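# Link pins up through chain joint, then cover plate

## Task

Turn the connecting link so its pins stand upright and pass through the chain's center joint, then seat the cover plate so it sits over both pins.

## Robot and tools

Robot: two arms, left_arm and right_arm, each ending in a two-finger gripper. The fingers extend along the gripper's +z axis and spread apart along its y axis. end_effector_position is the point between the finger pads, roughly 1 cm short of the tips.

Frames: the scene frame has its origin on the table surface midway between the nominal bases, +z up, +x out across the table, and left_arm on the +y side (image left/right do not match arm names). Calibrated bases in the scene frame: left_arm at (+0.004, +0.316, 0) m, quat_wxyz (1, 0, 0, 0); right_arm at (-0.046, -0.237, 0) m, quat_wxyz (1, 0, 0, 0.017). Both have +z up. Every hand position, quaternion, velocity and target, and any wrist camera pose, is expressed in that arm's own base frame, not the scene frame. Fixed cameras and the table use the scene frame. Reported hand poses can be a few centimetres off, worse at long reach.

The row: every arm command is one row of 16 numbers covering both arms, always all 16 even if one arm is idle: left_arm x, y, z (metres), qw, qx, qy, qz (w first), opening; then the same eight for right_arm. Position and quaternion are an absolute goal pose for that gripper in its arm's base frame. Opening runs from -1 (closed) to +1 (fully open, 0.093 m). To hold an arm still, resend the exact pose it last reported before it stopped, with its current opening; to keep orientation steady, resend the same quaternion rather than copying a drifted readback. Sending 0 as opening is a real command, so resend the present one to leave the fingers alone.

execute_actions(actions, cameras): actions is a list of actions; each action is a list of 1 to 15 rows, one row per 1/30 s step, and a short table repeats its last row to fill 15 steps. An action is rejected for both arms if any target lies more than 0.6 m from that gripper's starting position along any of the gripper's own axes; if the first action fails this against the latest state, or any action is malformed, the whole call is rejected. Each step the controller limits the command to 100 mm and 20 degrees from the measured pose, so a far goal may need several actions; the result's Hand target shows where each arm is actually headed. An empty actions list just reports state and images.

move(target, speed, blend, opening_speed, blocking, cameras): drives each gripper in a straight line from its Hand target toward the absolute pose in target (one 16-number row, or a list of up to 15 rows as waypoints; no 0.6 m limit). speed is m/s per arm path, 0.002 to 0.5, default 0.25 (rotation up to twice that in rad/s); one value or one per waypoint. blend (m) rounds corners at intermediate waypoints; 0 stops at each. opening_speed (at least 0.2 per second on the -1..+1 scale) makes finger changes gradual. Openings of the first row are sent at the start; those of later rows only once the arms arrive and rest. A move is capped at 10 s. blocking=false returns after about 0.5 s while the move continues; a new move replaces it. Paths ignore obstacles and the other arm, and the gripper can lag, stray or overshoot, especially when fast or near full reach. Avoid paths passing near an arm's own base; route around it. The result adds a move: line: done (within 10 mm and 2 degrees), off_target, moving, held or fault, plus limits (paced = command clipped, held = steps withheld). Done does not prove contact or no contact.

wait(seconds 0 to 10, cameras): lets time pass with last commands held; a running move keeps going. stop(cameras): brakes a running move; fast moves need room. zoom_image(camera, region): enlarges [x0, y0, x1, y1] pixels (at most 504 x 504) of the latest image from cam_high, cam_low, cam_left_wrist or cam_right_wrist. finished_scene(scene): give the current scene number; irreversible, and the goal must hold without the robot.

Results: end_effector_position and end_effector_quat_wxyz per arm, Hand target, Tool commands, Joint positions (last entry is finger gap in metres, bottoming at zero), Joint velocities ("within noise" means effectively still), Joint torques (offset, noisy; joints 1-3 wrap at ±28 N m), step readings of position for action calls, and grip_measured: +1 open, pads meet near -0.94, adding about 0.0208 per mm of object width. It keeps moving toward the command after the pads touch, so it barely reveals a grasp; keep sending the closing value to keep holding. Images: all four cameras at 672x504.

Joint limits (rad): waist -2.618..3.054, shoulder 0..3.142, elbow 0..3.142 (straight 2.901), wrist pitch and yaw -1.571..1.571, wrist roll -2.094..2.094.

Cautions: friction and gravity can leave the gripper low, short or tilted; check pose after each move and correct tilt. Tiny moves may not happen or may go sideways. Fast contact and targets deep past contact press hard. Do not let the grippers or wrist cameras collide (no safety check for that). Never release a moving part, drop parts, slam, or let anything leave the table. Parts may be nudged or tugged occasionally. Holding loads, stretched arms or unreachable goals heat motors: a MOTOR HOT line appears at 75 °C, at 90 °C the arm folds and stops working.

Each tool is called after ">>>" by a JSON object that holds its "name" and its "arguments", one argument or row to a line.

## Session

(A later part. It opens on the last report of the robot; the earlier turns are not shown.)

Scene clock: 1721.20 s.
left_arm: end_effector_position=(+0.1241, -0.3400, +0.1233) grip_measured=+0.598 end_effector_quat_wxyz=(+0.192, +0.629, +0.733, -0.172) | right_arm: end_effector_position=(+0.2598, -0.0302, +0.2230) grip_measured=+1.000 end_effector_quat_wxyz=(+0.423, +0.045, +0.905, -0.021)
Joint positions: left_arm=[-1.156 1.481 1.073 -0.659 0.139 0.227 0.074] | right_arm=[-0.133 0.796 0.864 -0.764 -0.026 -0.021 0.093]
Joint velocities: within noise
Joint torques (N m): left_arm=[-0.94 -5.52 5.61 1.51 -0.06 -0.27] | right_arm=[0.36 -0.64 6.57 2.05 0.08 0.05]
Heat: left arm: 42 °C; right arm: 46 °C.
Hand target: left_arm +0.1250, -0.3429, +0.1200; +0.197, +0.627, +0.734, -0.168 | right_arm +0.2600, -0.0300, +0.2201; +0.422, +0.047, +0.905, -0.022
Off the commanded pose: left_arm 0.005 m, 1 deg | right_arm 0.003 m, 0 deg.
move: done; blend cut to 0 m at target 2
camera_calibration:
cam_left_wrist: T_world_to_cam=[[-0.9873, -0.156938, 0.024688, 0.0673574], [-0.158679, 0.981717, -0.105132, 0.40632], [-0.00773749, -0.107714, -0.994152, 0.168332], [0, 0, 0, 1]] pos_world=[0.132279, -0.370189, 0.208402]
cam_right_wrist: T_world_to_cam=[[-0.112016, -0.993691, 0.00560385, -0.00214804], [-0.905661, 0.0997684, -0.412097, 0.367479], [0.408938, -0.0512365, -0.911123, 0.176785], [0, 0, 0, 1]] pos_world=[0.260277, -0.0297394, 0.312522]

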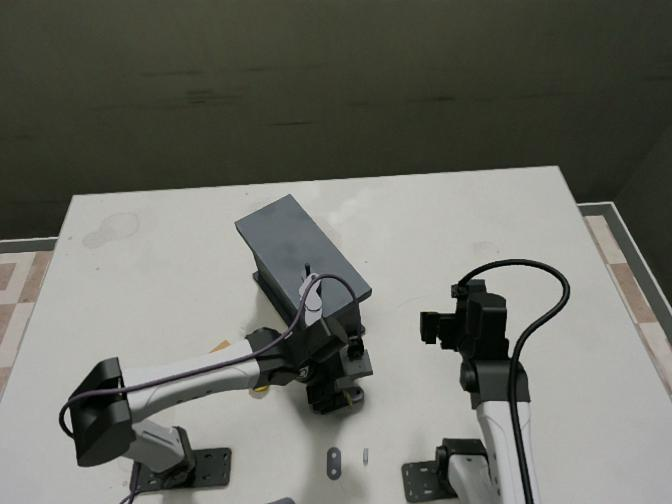

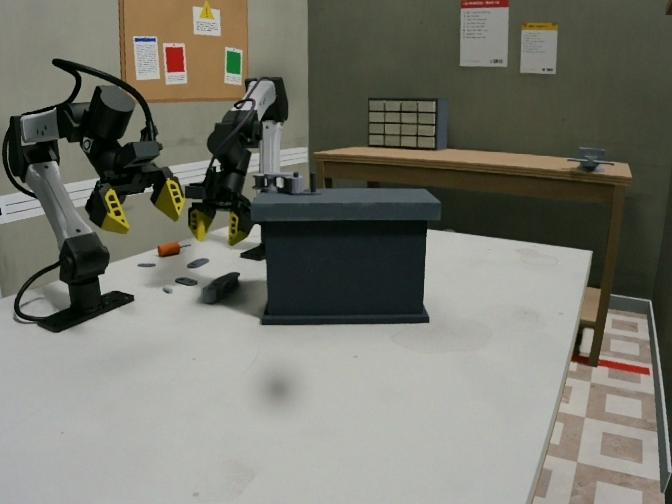

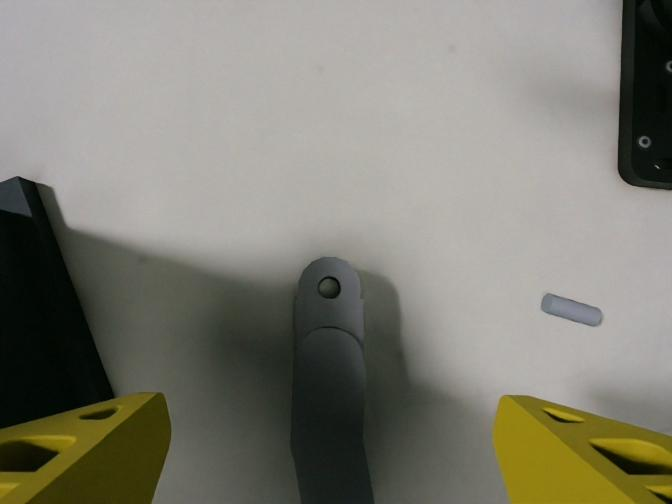

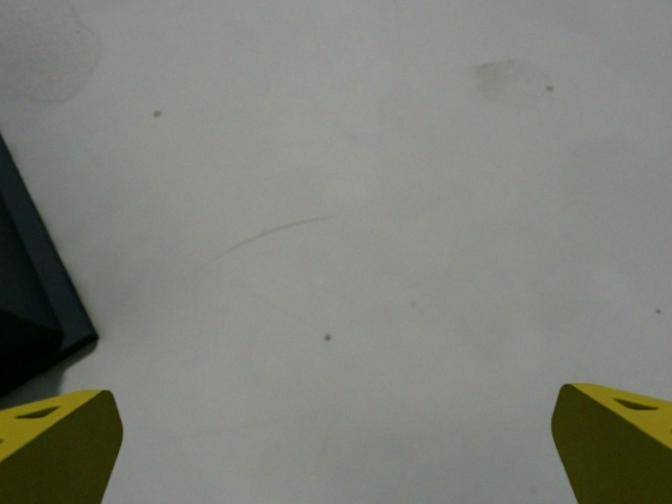

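>>> {"name": "move", "arguments": {
  "target": [
    [0.1275,-0.349,0.05,0.1993,0.6163,0.7438,-0.1651,0.6,0.26,-0.03,0.22,0.4220,0.0474,0.9050,-0.0221,1],
    [0.1275,-0.349,0.016,0.1993,0.6163,0.7438,-0.1651,0.6,0.26,-0.03,0.22,0.4220,0.0474,0.9050,-0.0221,1]
  ],
  "speed": [0.12,0.05],
  "cameras": ["cam_left_wrist","cam_low"]
}}

Scene clock: 1734.13 s.
left_arm: end_effector_position=(+0.1278, -0.3480, +0.0204) grip_measured=+0.598 end_effector_quat_wxyz=(+0.196, +0.618, +0.742, -0.169) | right_arm: end_effector_position=(+0.2598, -0.0302, +0.2230) grip_measured=+1.000 end_effector_quat_wxyz=(+0.423, +0.045, +0.905, -0.021)
Joint positions: left_arm=[-1.164 1.67 0.815 -0.205 0.12 0.193 0.074] | right_arm=[-0.133 0.796 0.864 -0.764 -0.026 -0.021 0.093]
Joint velocities: within noise
Joint torques (N m): left_arm=[-1.01 -6.15 4.77 1.49 -0.07 -0.28] | right_arm=[0.27 -0.5 6.42 2.07 0.04 0.11]
Heat: left arm: 42 °C; right arm: 45 °C.
Hand target: left_arm +0.1275, -0.3489, +0.0161; +0.199, +0.616, +0.744, -0.165 | right_arm +0.2600, -0.0300, +0.2201; +0.422, +0.047, +0.905, -0.022
Off the commanded pose: left_arm 0.005 m, 1 deg | right_arm 0.003 m, 0 deg.
move: done
camera_calibration:
cam_left_wrist: T_world_to_cam=[[-0.98206, -0.187084, 0.0236268, 0.0612127], [-0.188549, 0.976085, -0.108203, 0.405866], [-0.00281884, -0.110716, -0.993848, 0.0635189], [0, 0, 0, 1]] pos_world=[0.136819, -0.377675, 0.105598]
Images, in order (width x height): cam_low 672x504, cam_left_wrist 672x504.

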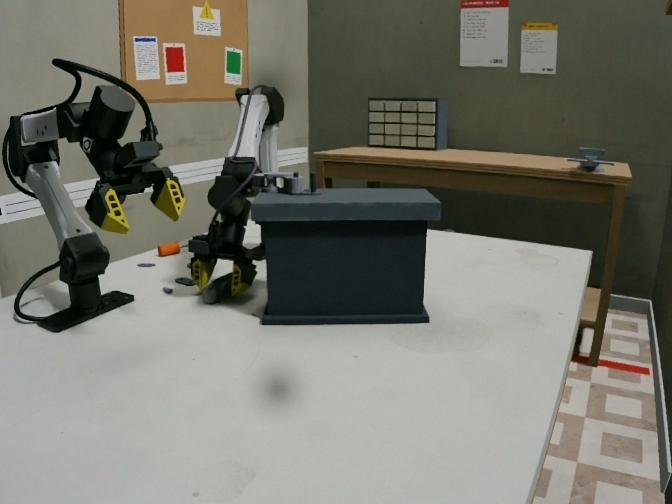

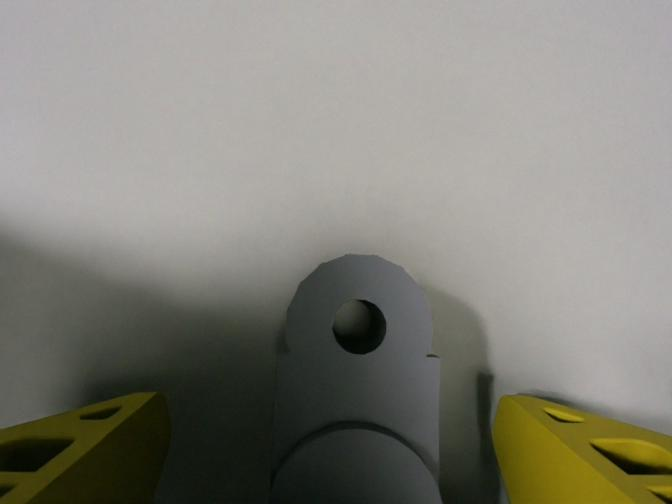

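>>> {"name": "move", "arguments": {
  "target": [
    [0.1225,-0.350,0.012,0.1993,0.6163,0.7438,-0.1651,0.6,0.26,-0.03,0.22,0.4220,0.0474,0.9050,-0.0221,1],
    [0.1225,-0.350,0.012,0.1993,0.6163,0.7438,-0.1651,-0.65,0.26,-0.03,0.22,0.4220,0.0474,0.9050,-0.0221,1]
  ],
  "speed": [0.05,0.05],
  "opening_speed": 0.7,
  "cameras": ["cam_left_wrist","cam_low"]
}}

>>> {"name": "zoom_image", "arguments": {
  "camera": "cam_low",
  "region": [170, 220, 270, 310]
}}

Scene clock: 1746.03 s.
left_arm: end_effector_position=(+0.1239, -0.3497, +0.0173) grip_measured=-0.459 end_effector_quat_wxyz=(+0.199, +0.617, +0.742, -0.168) | right_arm: end_effector_position=(+0.2598, -0.0302, +0.2230) grip_measured=+1.000 end_effector_quat_wxyz=(+0.423, +0.045, +0.905, -0.021)
Joint positions: left_arm=[-1.182 1.675 0.804 -0.182 0.106 0.177 0.023] | right_arm=[-0.133 0.796 0.864 -0.764 -0.026 -0.021 0.093]
Joint velocities: within noise
Joint torques (N m): left_arm=[-0.96 -6.04 4.68 1.5 -0.02 -0.27] | right_arm=[0.32 -0.53 6.49 2.1 0.1 0.1]
Heat: left arm: 42 °C; right arm: 45 °C.
Hand target: left_arm +0.1226, -0.3500, +0.0122; +0.199, +0.616, +0.744, -0.165 | right_arm +0.2600, -0.0300, +0.2201; +0.422, +0.047, +0.905, -0.022
Off the commanded pose: left_arm 0.005 m, 0 deg | right_arm 0.003 m, 0 deg.
move: done
camera_calibration:
cam_left_wrist: T_world_to_cam=[[-0.981703, -0.189543, 0.0182643, 0.0562967], [-0.190393, 0.975399, -0.111115, 0.406463], [0.00324605, -0.112559, -0.99364, 0.0587955], [0, 0, 0, 1]] pos_world=[0.132464, -0.379176, 0.102557]
Images, in order (width x height): cam_low 672x504, cam_left_wrist 672x504.

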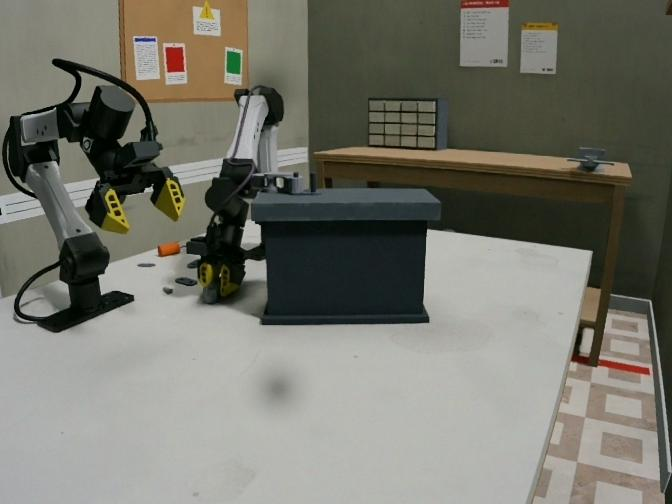

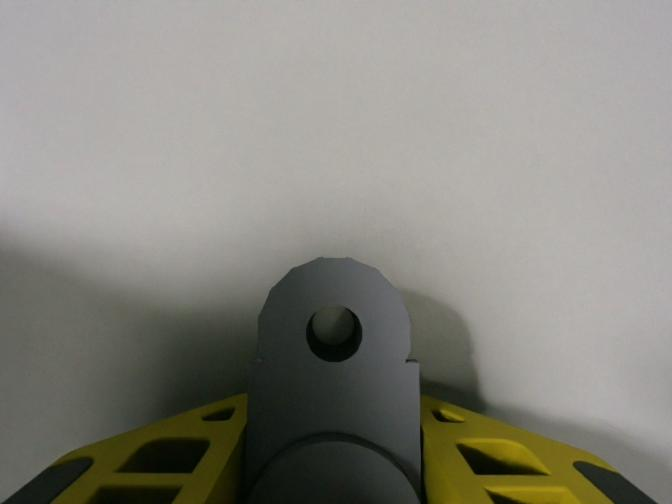

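Scaled by 5.040 from the camera's 672x504 image, which has a finer 960x720 frame.

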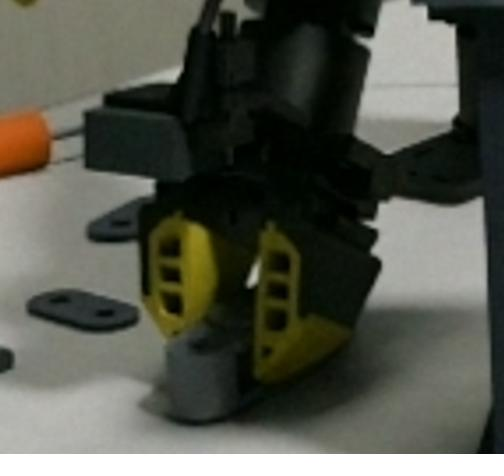

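>>> {"name": "move", "arguments": {
  "target": [
    [0.1225,-0.345,0.14,0.2090,0.6163,0.7408,-0.1700,-0.65,0.26,-0.03,0.22,0.4220,0.0474,0.9050,-0.0221,1],
    [0.145,-0.29,0.33,0.2090,0.6163,0.7408,-0.1700,-0.65,0.26,-0.03,0.22,0.4220,0.0474,0.9050,-0.0221,1],
    [0.24,-0.22,0.35,0.22,0.64,0.71,-0.19,-0.65,0.26,-0.03,0.22,0.4220,0.0474,0.9050,-0.0221,1],
    [0.3175,-0.2575,0.33,0.2016,0.6556,0.7031,-0.1880,-0.65,0.26,-0.03,0.22,0.4220,0.0474,0.9050,-0.0221,1]
  ],
  "speed": 0.13,
  "blend": [0.03,0.03,0.03,0]
}}

>>> {"name": "zoom_image", "arguments": {
  "camera": "cam_left_wrist",
  "region": [200, 150, 460, 410]
}}

Scene clock: 1772.20 s.
left_arm: end_effector_position=(+0.3123, -0.2521, +0.3097) grip_measured=-0.459 end_effector_quat_wxyz=(+0.228, +0.633, +0.719, -0.175) | right_arm: end_effector_position=(+0.2598, -0.0302, +0.2230) grip_measured=+1.000 end_effector_quat_wxyz=(+0.423, +0.045, +0.905, -0.021)
Joint positions: left_arm=[-0.501 1.914 2.341 -1.598 0.436 0.854 0.023] | right_arm=[-0.133 0.796 0.864 -0.764 -0.026 -0.02 0.093]
Joint velocities: within noise
Joint torques (N m): left_arm=[0.68 -9.35 8.53 1.34 0.65 -0.05] | right_arm=[0.12 -0.43 6.38 2.11 0.05 0.07]
Heat: left arm: 42 °C; right arm: 45 °C.
Hand target: left_arm +0.3167, -0.2571, +0.3293; +0.268, +0.636, +0.701, -0.181 | right_arm +0.2600, -0.0300, +0.2201; +0.422, +0.047, +0.905, -0.022
Off the commanded pose: left_arm 0.022 m, 5 deg | right_arm 0.003 m, 0 deg.
joint read past its limit (left arm) — joint 4 (wrist pitch), lower limit.
joint sent to its limit (left arm) — joint 4 (wrist pitch), lower limit. The joint targets are off in orientation, not in position.
move: off_target (left_arm)
camera_calibration:
cam_left_wrist: T_world_to_cam=[[-0.989307, -0.144043, -0.0228736, 0.281008], [-0.138318, 0.976363, -0.166082, 0.380679], [0.0462558, -0.161142, -0.985847, 0.331587], [0, 0, 0, 1]] pos_world=[0.31532, -0.277771, 0.396545]
cam_right_wrist: T_world_to_cam=[[-0.112259, -0.993665, 0.00531125, -0.00201878], [-0.905625, 0.10011, -0.412094, 0.367479], [0.408951, -0.0510712, -0.911126, 0.176787], [0, 0, 0, 1]] pos_world=[0.260274, -0.0297656, 0.312522]

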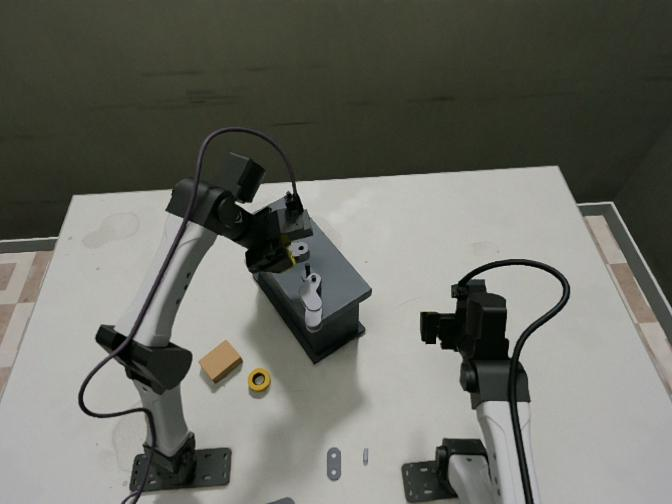

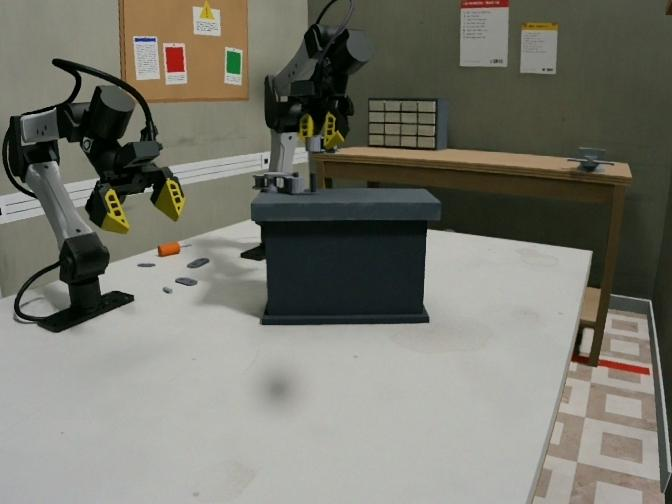

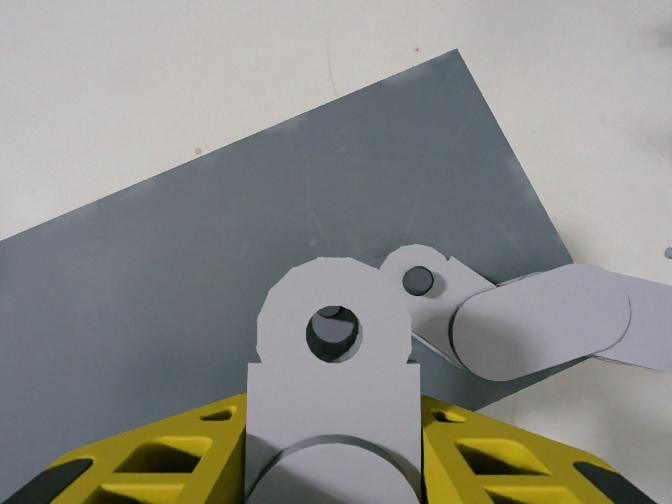

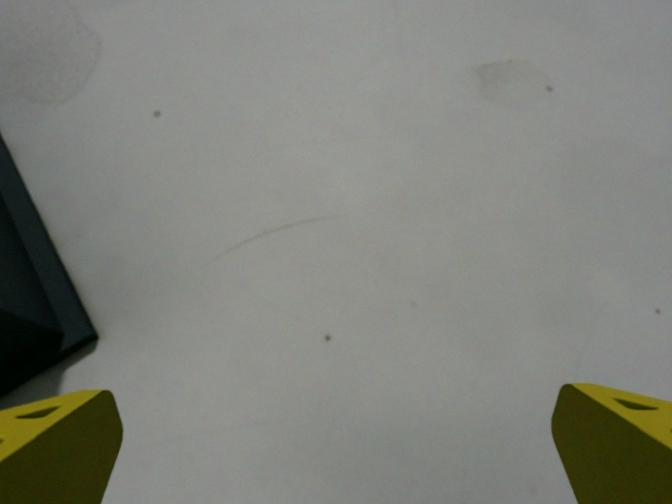

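Scaled by 1.938 from the camera's 672x504 image, which has a finer 960x720 frame.

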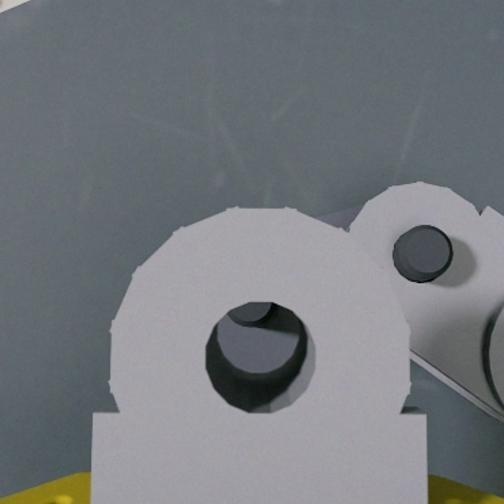

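>>> {"name": "move", "arguments": {
  "target": [
    [0.3180,-0.2585,0.308,0.2016,0.6556,0.7031,-0.1880,-0.65,0.26,-0.03,0.22,0.4220,0.0474,0.9050,-0.0221,1]
  ],
  "speed": 0.06,
  "cameras": ["cam_left_wrist","cam_low"]
}}

>>> {"name": "zoom_image", "arguments": {
  "camera": "cam_left_wrist",
  "region": [234, 234, 434, 434]
}}

>>> {"name": "zoom_image", "arguments": {
  "camera": "cam_low",
  "region": [240, 90, 400, 220]
}}

Scene clock: 1788.27 s.
left_arm: end_effector_position=(+0.3144, -0.2533, +0.3051) grip_measured=-0.459 end_effector_quat_wxyz=(+0.225, +0.642, +0.712, -0.173) | right_arm: end_effector_position=(+0.2598, -0.0302, +0.2230) grip_measured=+1.000 end_effector_quat_wxyz=(+0.423, +0.045, +0.905, -0.021)
Joint positions: left_arm=[-0.501 1.926 2.341 -1.598 0.436 0.88 0.023] | right_arm=[-0.133 0.796 0.864 -0.764 -0.026 -0.02 0.093]
Joint velocities: within noise
Joint torques (N m): left_arm=[0.32 -8.83 4.53 1.32 0.6 -0.05] | right_arm=[0.08 -0.49 6.52 2.03 0.07 0.05]
Heat: left arm: 45 °C; right arm: 45 °C.
Hand target: left_arm +0.3178, -0.2584, +0.3077; +0.239, +0.645, +0.703, -0.184 | right_arm +0.2600, -0.0300, +0.2201; +0.422, +0.047, +0.905, -0.022
Off the commanded pose: left_arm 0.007 m, 4 deg | right_arm 0.003 m, 0 deg.
joint read past its limit (left arm) — joint 4 (wrist pitch), lower limit.
joint sent to its limit (left arm) — joint 4 (wrist pitch), lower limit. The joint targets are off in orientation, not in position.
move: off_target (left_arm)
camera_calibration:
cam_left_wrist: T_world_to_cam=[[-0.992106, -0.122504, -0.0268062, 0.290286], [-0.116782, 0.980436, -0.158454, 0.373291], [0.0456931, -0.154073, -0.987002, 0.329119], [0, 0, 0, 1]] pos_world=[0.31655, -0.279719, 0.391772]
Images, in order (width x height): cam_low 672x504, cam_left_wrist 672x504.

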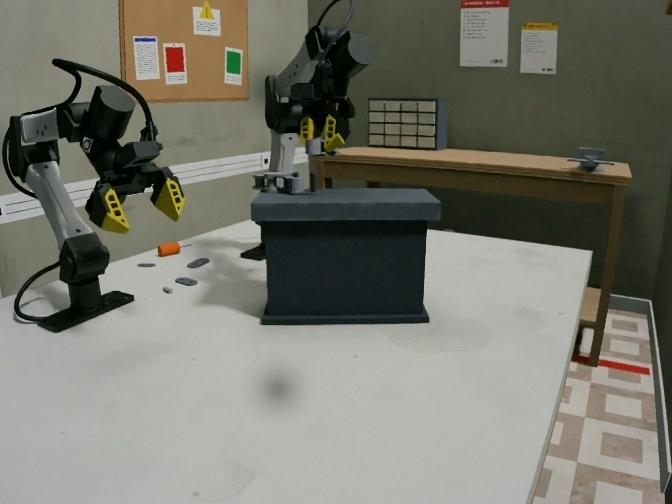

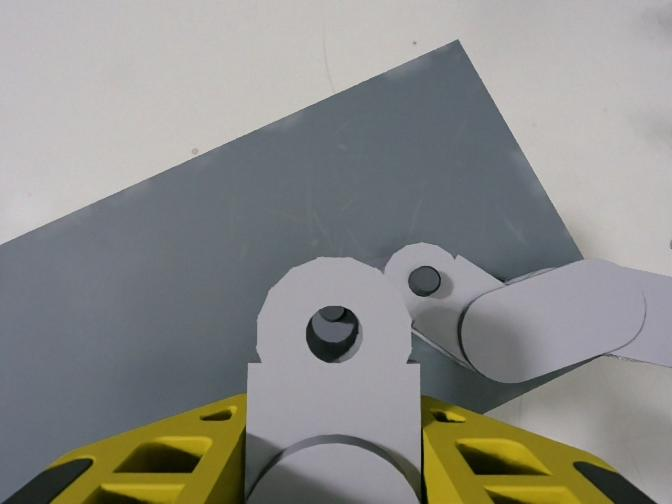

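Scaled by 2.520 from the camera's 672x504 image, which has a finer 960x720 frame.

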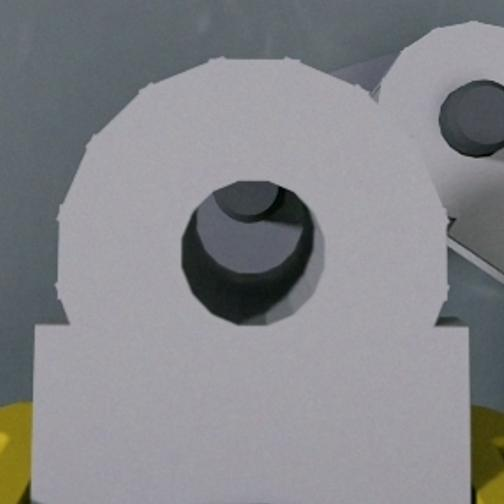

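Scaled by 3.150 from the camera's 672x504 image, which has a finer 960x720 frame.

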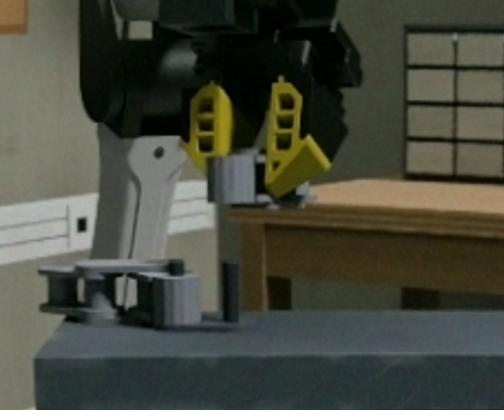

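>>> {"name": "move", "arguments": {
  "target": [
    [0.3180,-0.2590,0.295,0.2016,0.6556,0.7031,-0.1880,-0.65,0.26,-0.03,0.22,0.4220,0.0474,0.9050,-0.0221,1]
  ],
  "speed": 0.06,
  "cameras": ["cam_left_wrist","cam_low"]
}}

>>> {"name": "zoom_image", "arguments": {
  "camera": "cam_left_wrist",
  "region": [234, 234, 434, 434]
}}

>>> {"name": "zoom_image", "arguments": {
  "camera": "cam_low",
  "region": [240, 90, 400, 220]
}}

Scene clock: 1794.40 s.
left_arm: end_effector_position=(+0.3144, -0.2533, +0.2908) grip_measured=-0.459 end_effector_quat_wxyz=(+0.205, +0.647, +0.713, -0.177) | right_arm: end_effector_position=(+0.2598, -0.0302, +0.2230) grip_measured=+1.000 end_effector_quat_wxyz=(+0.423, +0.045, +0.905, -0.021)
Joint positions: left_arm=[-0.501 1.938 2.307 -1.598 0.436 0.896 0.023] | right_arm=[-0.133 0.796 0.864 -0.764 -0.026 -0.02 0.093]
Joint velocities: within noise
Joint torques (N m): left_arm=[0.09 -9.11 5.03 1.24 0.57 -0.08] | right_arm=[0.17 -0.46 6.49 2.06 0.08 0.05]
Heat: left arm: 44 °C; right arm: 45 °C.
Hand target: left_arm +0.3178, -0.2589, +0.2947; +0.221, +0.650, +0.703, -0.186 | right_arm +0.2600, -0.0299, +0.2201; +0.422, +0.047, +0.905, -0.022
Off the commanded pose: left_arm 0.008 m, 2 deg | right_arm 0.003 m, 0 deg.
joint read past its limit (left arm) — joint 4 (wrist pitch), lower limit.
joint sent to its limit (left arm) — joint 4 (wrist pitch), lower limit. The joint targets still meet the commanded pose.
move: done
camera_calibration:
cam_left_wrist: T_world_to_cam=[[-0.994066, -0.108745, 0.00263049, 0.285452], [-0.108144, 0.985391, -0.131567, 0.361747], [0.0117151, -0.131071, -0.991304, 0.332732], [0, 0, 0, 1]] pos_world=[0.318981, -0.28181, 0.376682]
Images, in order (width x height): cam_low 672x504, cam_left_wrist 672x504.

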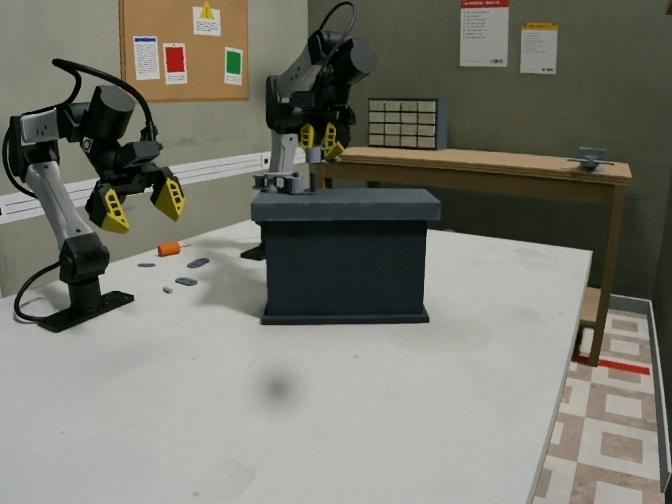

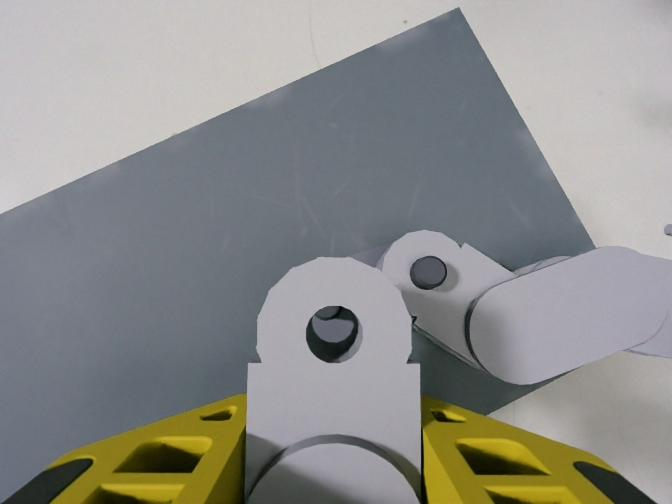

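Scaled by 2.520 from the camera's 672x504 image, which has a finer 960x720 frame.

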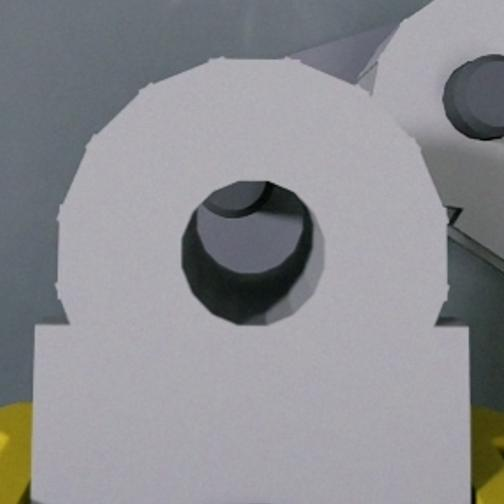

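Scaled by 3.150 from the camera's 672x504 image, which has a finer 960x720 frame.

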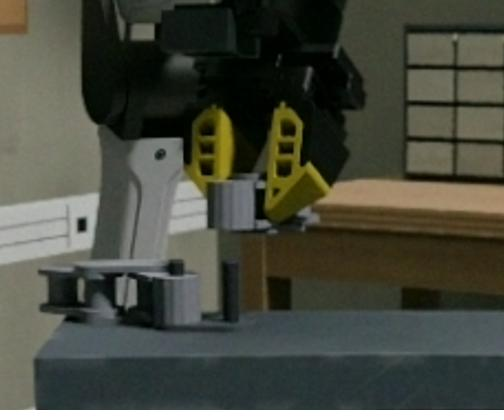

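>>> {"name": "move", "arguments": {
  "target": [
    [0.3210,-0.2645,0.286,0.2016,0.6556,0.7031,-0.1880,-0.65,0.26,-0.03,0.22,0.4220,0.0474,0.9050,-0.0221,1]
  ],
  "speed": 0.04,
  "cameras": ["cam_left_wrist","cam_low"]
}}

>>> {"name": "zoom_image", "arguments": {
  "camera": "cam_left_wrist",
  "region": [234, 234, 434, 434]
}}

>>> {"name": "zoom_image", "arguments": {
  "camera": "cam_low",
  "region": [240, 90, 400, 220]
}}

Scene clock: 1808.53 s.
left_arm: end_effector_position=(+0.3189, -0.2558, +0.2795) grip_measured=-0.459 end_effector_quat_wxyz=(+0.191, +0.646, +0.717, -0.180) | right_arm: end_effector_position=(+0.2598, -0.0302, +0.2230) grip_measured=+1.000 end_effector_quat_wxyz=(+0.423, +0.045, +0.905, -0.021)
Joint positions: left_arm=[-0.501 1.967 2.307 -1.598 0.436 0.897 0.023] | right_arm=[-0.133 0.796 0.864 -0.764 -0.026 -0.02 0.093]
Joint velocities: within noise
Joint torques (N m): left_arm=[-0.9 -9.43 5.83 1.19 0.53 -0.07] | right_arm=[0.24 -0.49 6.57 2.05 0.08 0.05]
Heat: left arm: 42 °C; right arm: 45 °C.
Hand target: left_arm +0.3208, -0.2643, +0.2857; +0.210, +0.653, +0.703, -0.187 | right_arm +0.2600, -0.0299, +0.2201; +0.422, +0.047, +0.905, -0.022
Off the commanded pose: left_arm 0.011 m, 2 deg | right_arm 0.003 m, 0 deg.
joint read past its limit (left arm) — joint 4 (wrist pitch), lower limit.
joint sent to its limit (left arm) — joint 4 (wrist pitch), lower limit. The joint targets still meet the commanded pose.
move: off_target (left_arm)
camera_calibration:
cam_left_wrist: T_world_to_cam=[[-0.993842, -0.10765, 0.0262431, 0.283277], [-0.109969, 0.987303, -0.114629, 0.359499], [-0.01357, -0.116809, -0.993062, 0.333351], [0, 0, 0, 1]] pos_world=[0.32559, -0.285501, 0.364813]
Images, in order (width x height): cam_low 672x504, cam_left_wrist 672x504.

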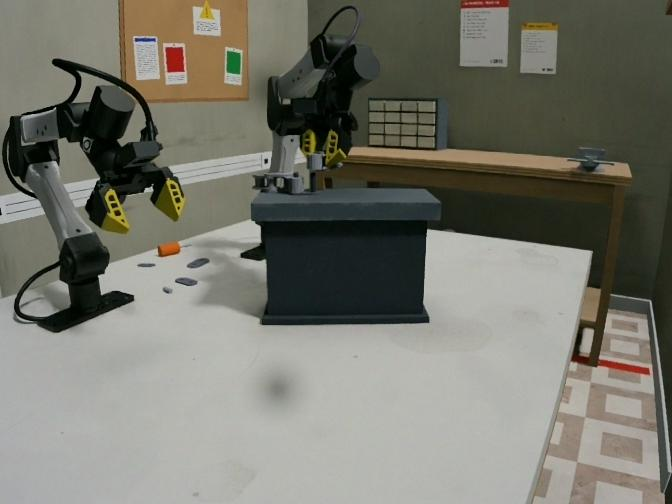

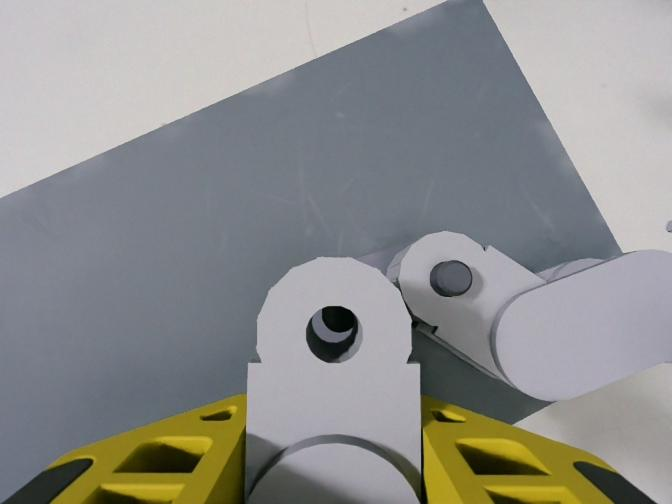

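Scaled by 2.520 from the camera's 672x504 image, which has a finer 960x720 frame.

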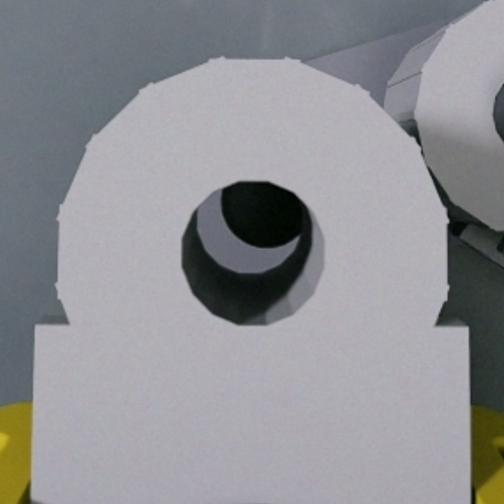

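Scaled by 3.150 from the camera's 672x504 image, which has a finer 960x720 frame.

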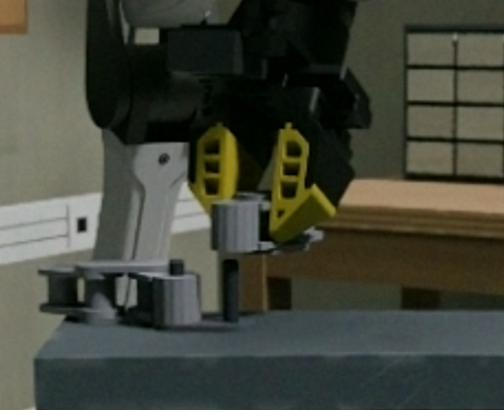

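>>> {"name": "move", "arguments": {
  "target": [
    [0.3191,-0.2669,0.287,0.2016,0.6556,0.7031,-0.1880,-0.65,0.26,-0.03,0.22,0.4220,0.0474,0.9050,-0.0221,1]
  ],
  "speed": 0.04,
  "cameras": ["cam_left_wrist"]
}}

>>> {"name": "zoom_image", "arguments": {
  "camera": "cam_left_wrist",
  "region": [234, 234, 434, 434]
}}

Scene clock: 1820.43 s.
left_arm: end_effector_position=(+0.3170, -0.2581, +0.2795) grip_measured=-0.459 end_effector_quat_wxyz=(+0.190, +0.649, +0.714, -0.181) | right_arm: end_effector_position=(+0.2598, -0.0302, +0.2230) grip_measured=+1.000 end_effector_quat_wxyz=(+0.423, +0.045, +0.905, -0.021)
Joint positions: left_arm=[-0.508 1.967 2.307 -1.598 0.436 0.897 0.023] | right_arm=[-0.133 0.796 0.864 -0.764 -0.026 -0.02 0.093]
Joint velocities: within noise
Joint torques (N m): left_arm=[-0.91 -9.57 6.08 1.19 0.51 -0.17] | right_arm=[0.18 -0.34 6.46 2.09 0.08 0.02]
Heat: left arm: 42 °C; right arm: 45 °C.
Hand target: left_arm +0.3188, -0.2668, +0.2867; +0.210, +0.653, +0.703, -0.187 | right_arm +0.2600, -0.0299, +0.2201; +0.422, +0.047, +0.905, -0.022
Off the commanded pose: left_arm 0.012 m, 2 deg | right_arm 0.003 m, 0 deg.
joint read past its limit (left arm) — joint 4 (wrist pitch), lower limit.
joint sent to its limit (left arm) — joint 4 (wrist pitch), lower limit. The joint targets still meet the commanded pose.
move: off_target (left_arm)
camera_calibration:
cam_left_wrist: T_world_to_cam=[[-0.994597, -0.100444, 0.0262431, 0.283277], [-0.10281, 0.988074, -0.114629, 0.359499], [-0.0144163, -0.116708, -0.993062, 0.333351], [0, 0, 0, 1]] pos_world=[0.323512, -0.287853, 0.364813]
Images, in order (width x height): cam_left_wrist 672x504.

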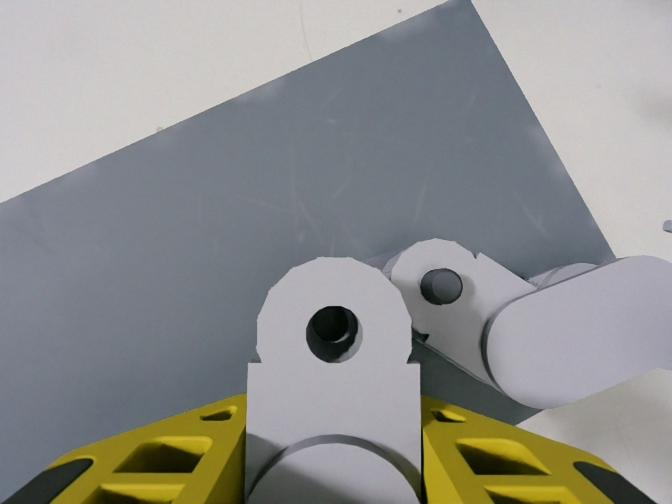

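Scaled by 2.520 from the camera's 672x504 image, which has a finer 960x720 frame.

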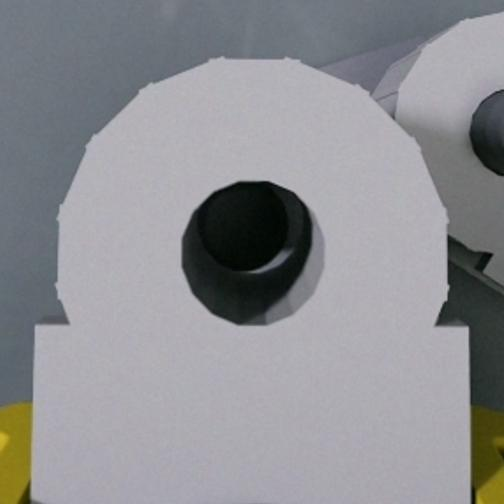

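>>> {"name": "move", "arguments": {
  "target": [
    [0.3193,-0.2662,0.279,0.2016,0.6556,0.7031,-0.1880,-0.65,0.26,-0.03,0.22,0.4220,0.0474,0.9050,-0.0221,1]
  ],
  "speed": 0.03,
  "cameras": ["cam_left_wrist","cam_low"]
}}

>>> {"name": "zoom_image", "arguments": {
  "camera": "cam_left_wrist",
  "region": [234, 234, 434, 434]
}}

>>> {"name": "zoom_image", "arguments": {
  "camera": "cam_low",
  "region": [240, 90, 400, 220]
}}

Scene clock: 1836.97 s.
left_arm: end_effector_position=(+0.3161, -0.2578, +0.2759) grip_measured=-0.459 end_effector_quat_wxyz=(+0.184, +0.649, +0.715, -0.182) | right_arm: end_effector_position=(+0.2598, -0.0302, +0.2230) grip_measured=+1.000 end_effector_quat_wxyz=(+0.423, +0.045, +0.905, -0.021)
Joint positions: left_arm=[-0.509 1.967 2.294 -1.598 0.436 0.899 0.023] | right_arm=[-0.133 0.796 0.864 -0.764 -0.026 -0.02 0.093]
Joint velocities: left_arm=[0.007 0.002 0.002 0.007 0.051 -0.154 0] | right_arm=[within noise]
Joint torques (N m): left_arm=[-0.77 -9.39 5.05 1.24 0.5 -0.02] | right_arm=[0.31 -0.54 6.48 2.09 0.08 0.07]
Heat: left arm: 41 °C; right arm: 45 °C.
Hand target: left_arm +0.3193, -0.2660, +0.2791; +0.202, +0.656, +0.703, -0.188 | right_arm +0.2600, -0.0299, +0.2201; +0.422, +0.047, +0.905, -0.022
Off the commanded pose: left_arm 0.010 m, 3 deg | right_arm 0.003 m, 0 deg.
joint read past its limit (left arm) — joint 4 (wrist pitch), lower limit.
move: off_target (left_arm)
camera_calibration:
cam_left_wrist: T_world_to_cam=[[-0.994449, -0.0989448, 0.0358015, 0.280188], [-0.102265, 0.988934, -0.107473, 0.356729], [-0.0247714, -0.110538, -0.993563, 0.334797], [0, 0, 0, 1]] pos_world=[0.323408, -0.288051, 0.36095]
Images, in order (width x height): cam_low 672x504, cam_left_wrist 672x504.

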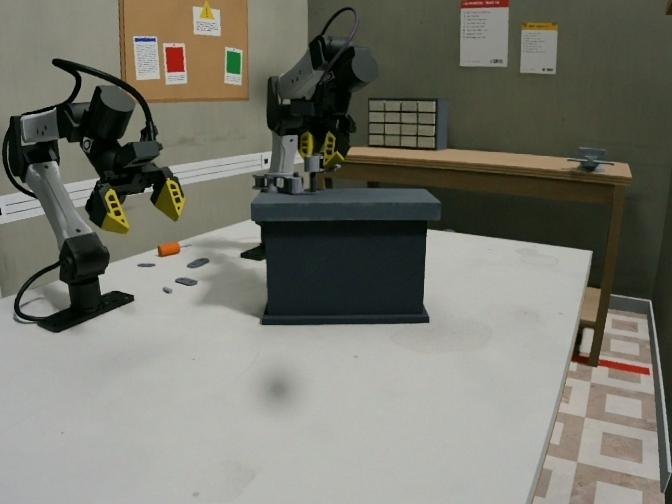

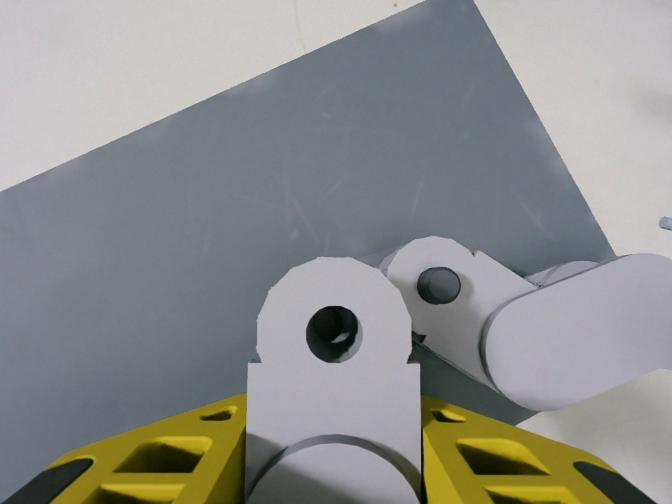

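Scaled by 2.520 from the camera's 672x504 image, which has a finer 960x720 frame.

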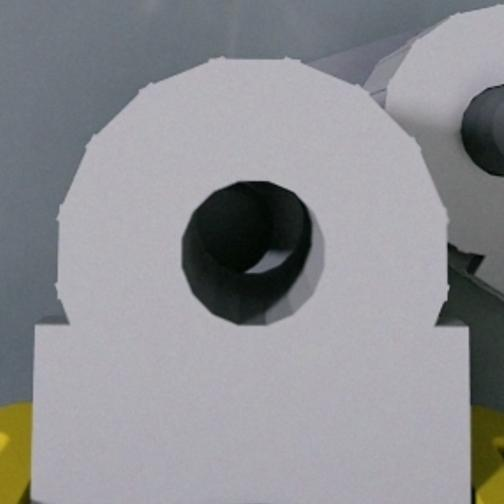

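Scaled by 3.150 from the camera's 672x504 image, which has a finer 960x720 frame.

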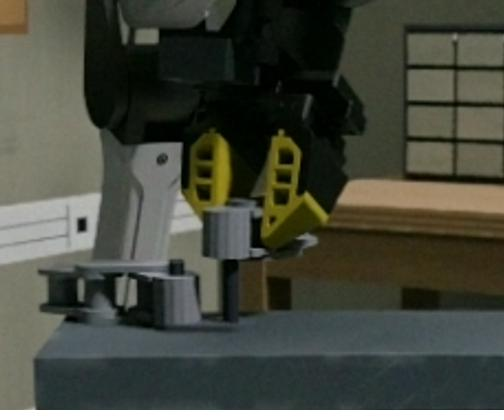

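>>> {"name": "move", "arguments": {
  "target": [
    [0.3193,-0.2655,0.284,0.2111,0.6179,0.7364,-0.1772,-0.65,0.26,-0.03,0.22,0.4220,0.0474,0.9050,-0.0221,1]
  ],
  "speed": 0.04,
  "cameras": ["cam_left_wrist","cam_low"]
}}

>>> {"name": "zoom_image", "arguments": {
  "camera": "cam_left_wrist",
  "region": [234, 234, 434, 434]
}}

>>> {"name": "zoom_image", "arguments": {
  "camera": "cam_low",
  "region": [240, 90, 400, 220]
}}

Scene clock: 1858.13 s.
left_arm: end_effector_position=(+0.3230, -0.2650, +0.2673) grip_measured=-0.459 end_effector_quat_wxyz=(+0.183, +0.616, +0.743, -0.188) | right_arm: end_effector_position=(+0.2598, -0.0302, +0.2230) grip_measured=+1.000 end_effector_quat_wxyz=(+0.423, +0.045, +0.905, -0.021)
Joint positions: left_arm=[-0.517 1.967 2.249 -1.534 0.432 0.796 0.023] | right_arm=[-0.133 0.796 0.864 -0.764 -0.026 -0.02 0.093]
Joint velocities: within noise
Joint torques (N m): left_arm=[-1.26 -14.5 4.52 1.16 0.14 -0.25] | right_arm=[0.46 -0.43 6.42 2.05 0.06 0.07]
Heat: left arm: 42 °C; right arm: 45 °C.
Hand target: left_arm +0.3191, -0.2653, +0.2840; +0.211, +0.618, +0.736, -0.178 | right_arm +0.2600, -0.0299, +0.2201; +0.422, +0.047, +0.905, -0.022
Off the commanded pose: left_arm 0.017 m, 4 deg | right_arm 0.003 m, 0 deg.
move: off_target (left_arm)
camera_calibration:
cam_left_wrist: T_world_to_cam=[[-0.981479, -0.178683, 0.0690749, 0.252436], [-0.185626, 0.976172, -0.112384, 0.388546], [-0.0473479, -0.123125, -0.991261, 0.329017], [0, 0, 0, 1]] pos_world=[0.335463, -0.293672, 0.352371]
Images, in order (width x height): cam_low 672x504, cam_left_wrist 672x504.

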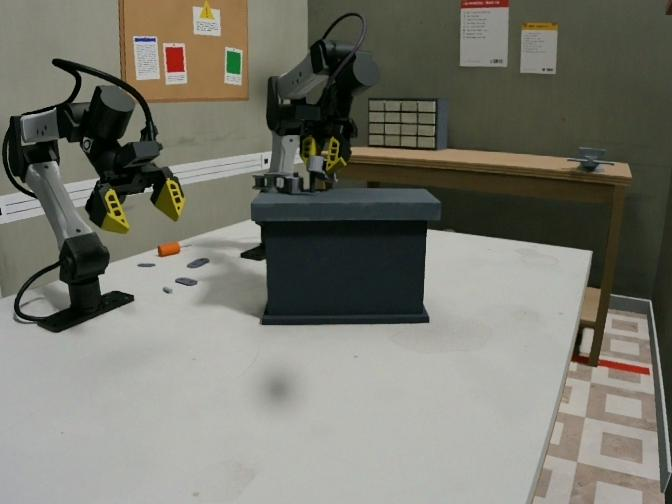

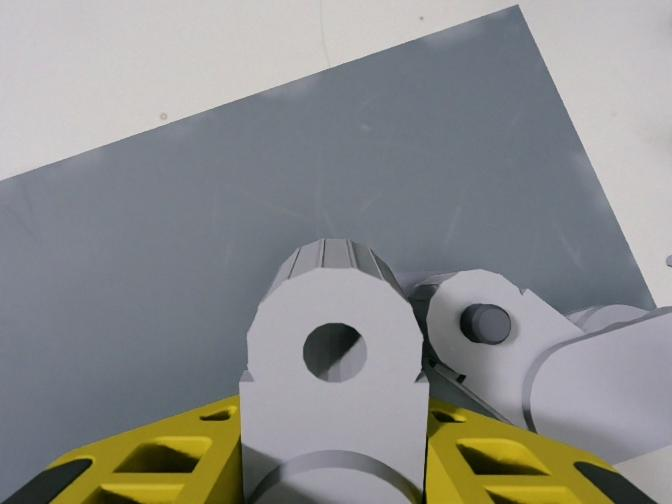

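Scaled by 2.520 from the camera's 672x504 image, which has a finer 960x720 frame.

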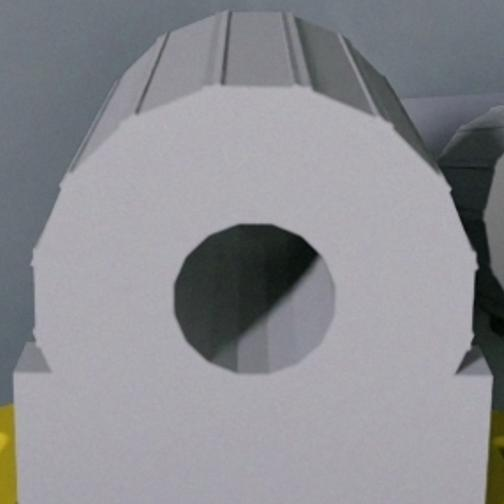

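Scaled by 3.150 from the camera's 672x504 image, which has a finer 960x720 frame.

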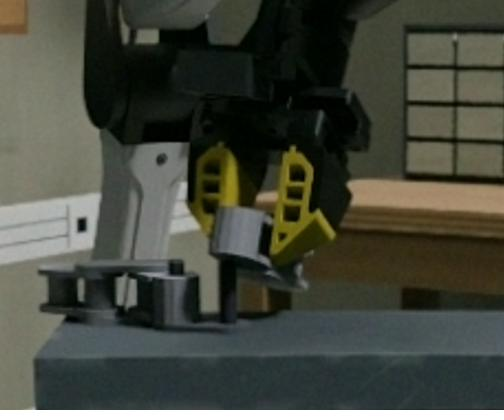

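>>> {"name": "move", "arguments": {
  "target": [
    [0.318,-0.262,0.325,0.2111,0.6179,0.7364,-0.1772,-0.65,0.26,-0.03,0.22,0.4220,0.0474,0.9050,-0.0221,1],
    [0.372,-0.218,0.325,0.2111,0.6179,0.7364,-0.1772,-0.65,0.26,-0.03,0.22,0.4220,0.0474,0.9050,-0.0221,1]
  ],
  "speed": 0.08,
  "cameras": ["cam_left_wrist","cam_low"]
}}

>>> {"name": "zoom_image", "arguments": {
  "camera": "cam_low",
  "region": [240, 90, 400, 220]
}}

Scene clock: 1876.00 s.
left_arm: end_effector_position=(+0.3674, -0.2119, +0.3054) grip_measured=-0.459 end_effector_quat_wxyz=(+0.252, +0.589, +0.752, -0.158) | right_arm: end_effector_position=(+0.2598, -0.0302, +0.2230) grip_measured=+1.000 end_effector_quat_wxyz=(+0.423, +0.045, +0.905, -0.021)
Joint positions: left_arm=[-0.35 2.002 2.442 -1.595 0.45 0.883 0.023] | right_arm=[-0.133 0.796 0.864 -0.764 -0.026 -0.02 0.093]
Joint velocities: within noise
Joint torques (N m): left_arm=[0.27 -9.78 8.65 1.32 0.7 -0.04] | right_arm=[0.5 -0.64 6.5 2.09 0.08 0.04]
Heat: left arm: 49 °C; right arm: 45 °C.
Hand target: left_arm +0.3711, -0.2176, +0.3243; +0.289, +0.594, +0.733, -0.163 | right_arm +0.2600, -0.0299, +0.2200; +0.422, +0.047, +0.905, -0.022
Off the commanded pose: left_arm 0.021 m, 6 deg | right_arm 0.003 m, 0 deg.
joint read past its limit (left arm) — joint 4 (wrist pitch), lower limit.
joint sent to its limit (left arm) — joint 4 (wrist pitch), lower limit. The joint targets are off in orientation, not in position.
move: off_target (left_arm)
camera_calibration:
cam_left_wrist: T_world_to_cam=[[-0.963646, -0.263585, -0.0437034, 0.312756], [-0.251552, 0.950177, -0.184082, 0.389855], [0.0900472, -0.166396, -0.981939, 0.312892], [0, 0, 0, 1]] pos_world=[0.37128, -0.23593, 0.392674]
Images, in order (width x height): cam_low 672x504, cam_left_wrist 672x504.

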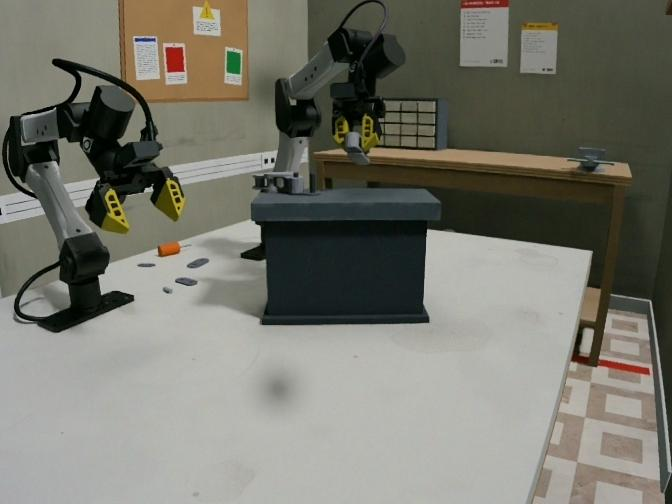

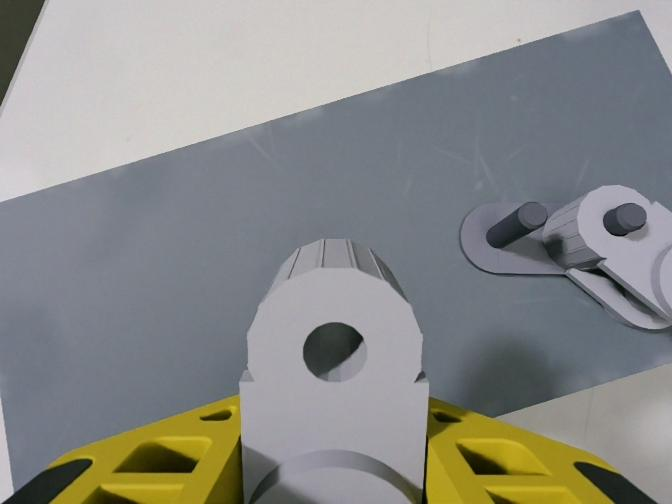

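Scaled by 3.150 from the camera's 672x504 image, which has a finer 960x720 frame.

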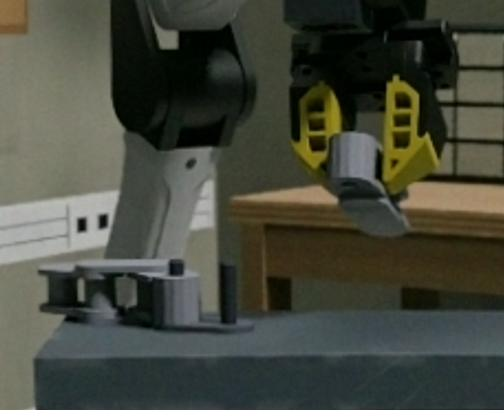

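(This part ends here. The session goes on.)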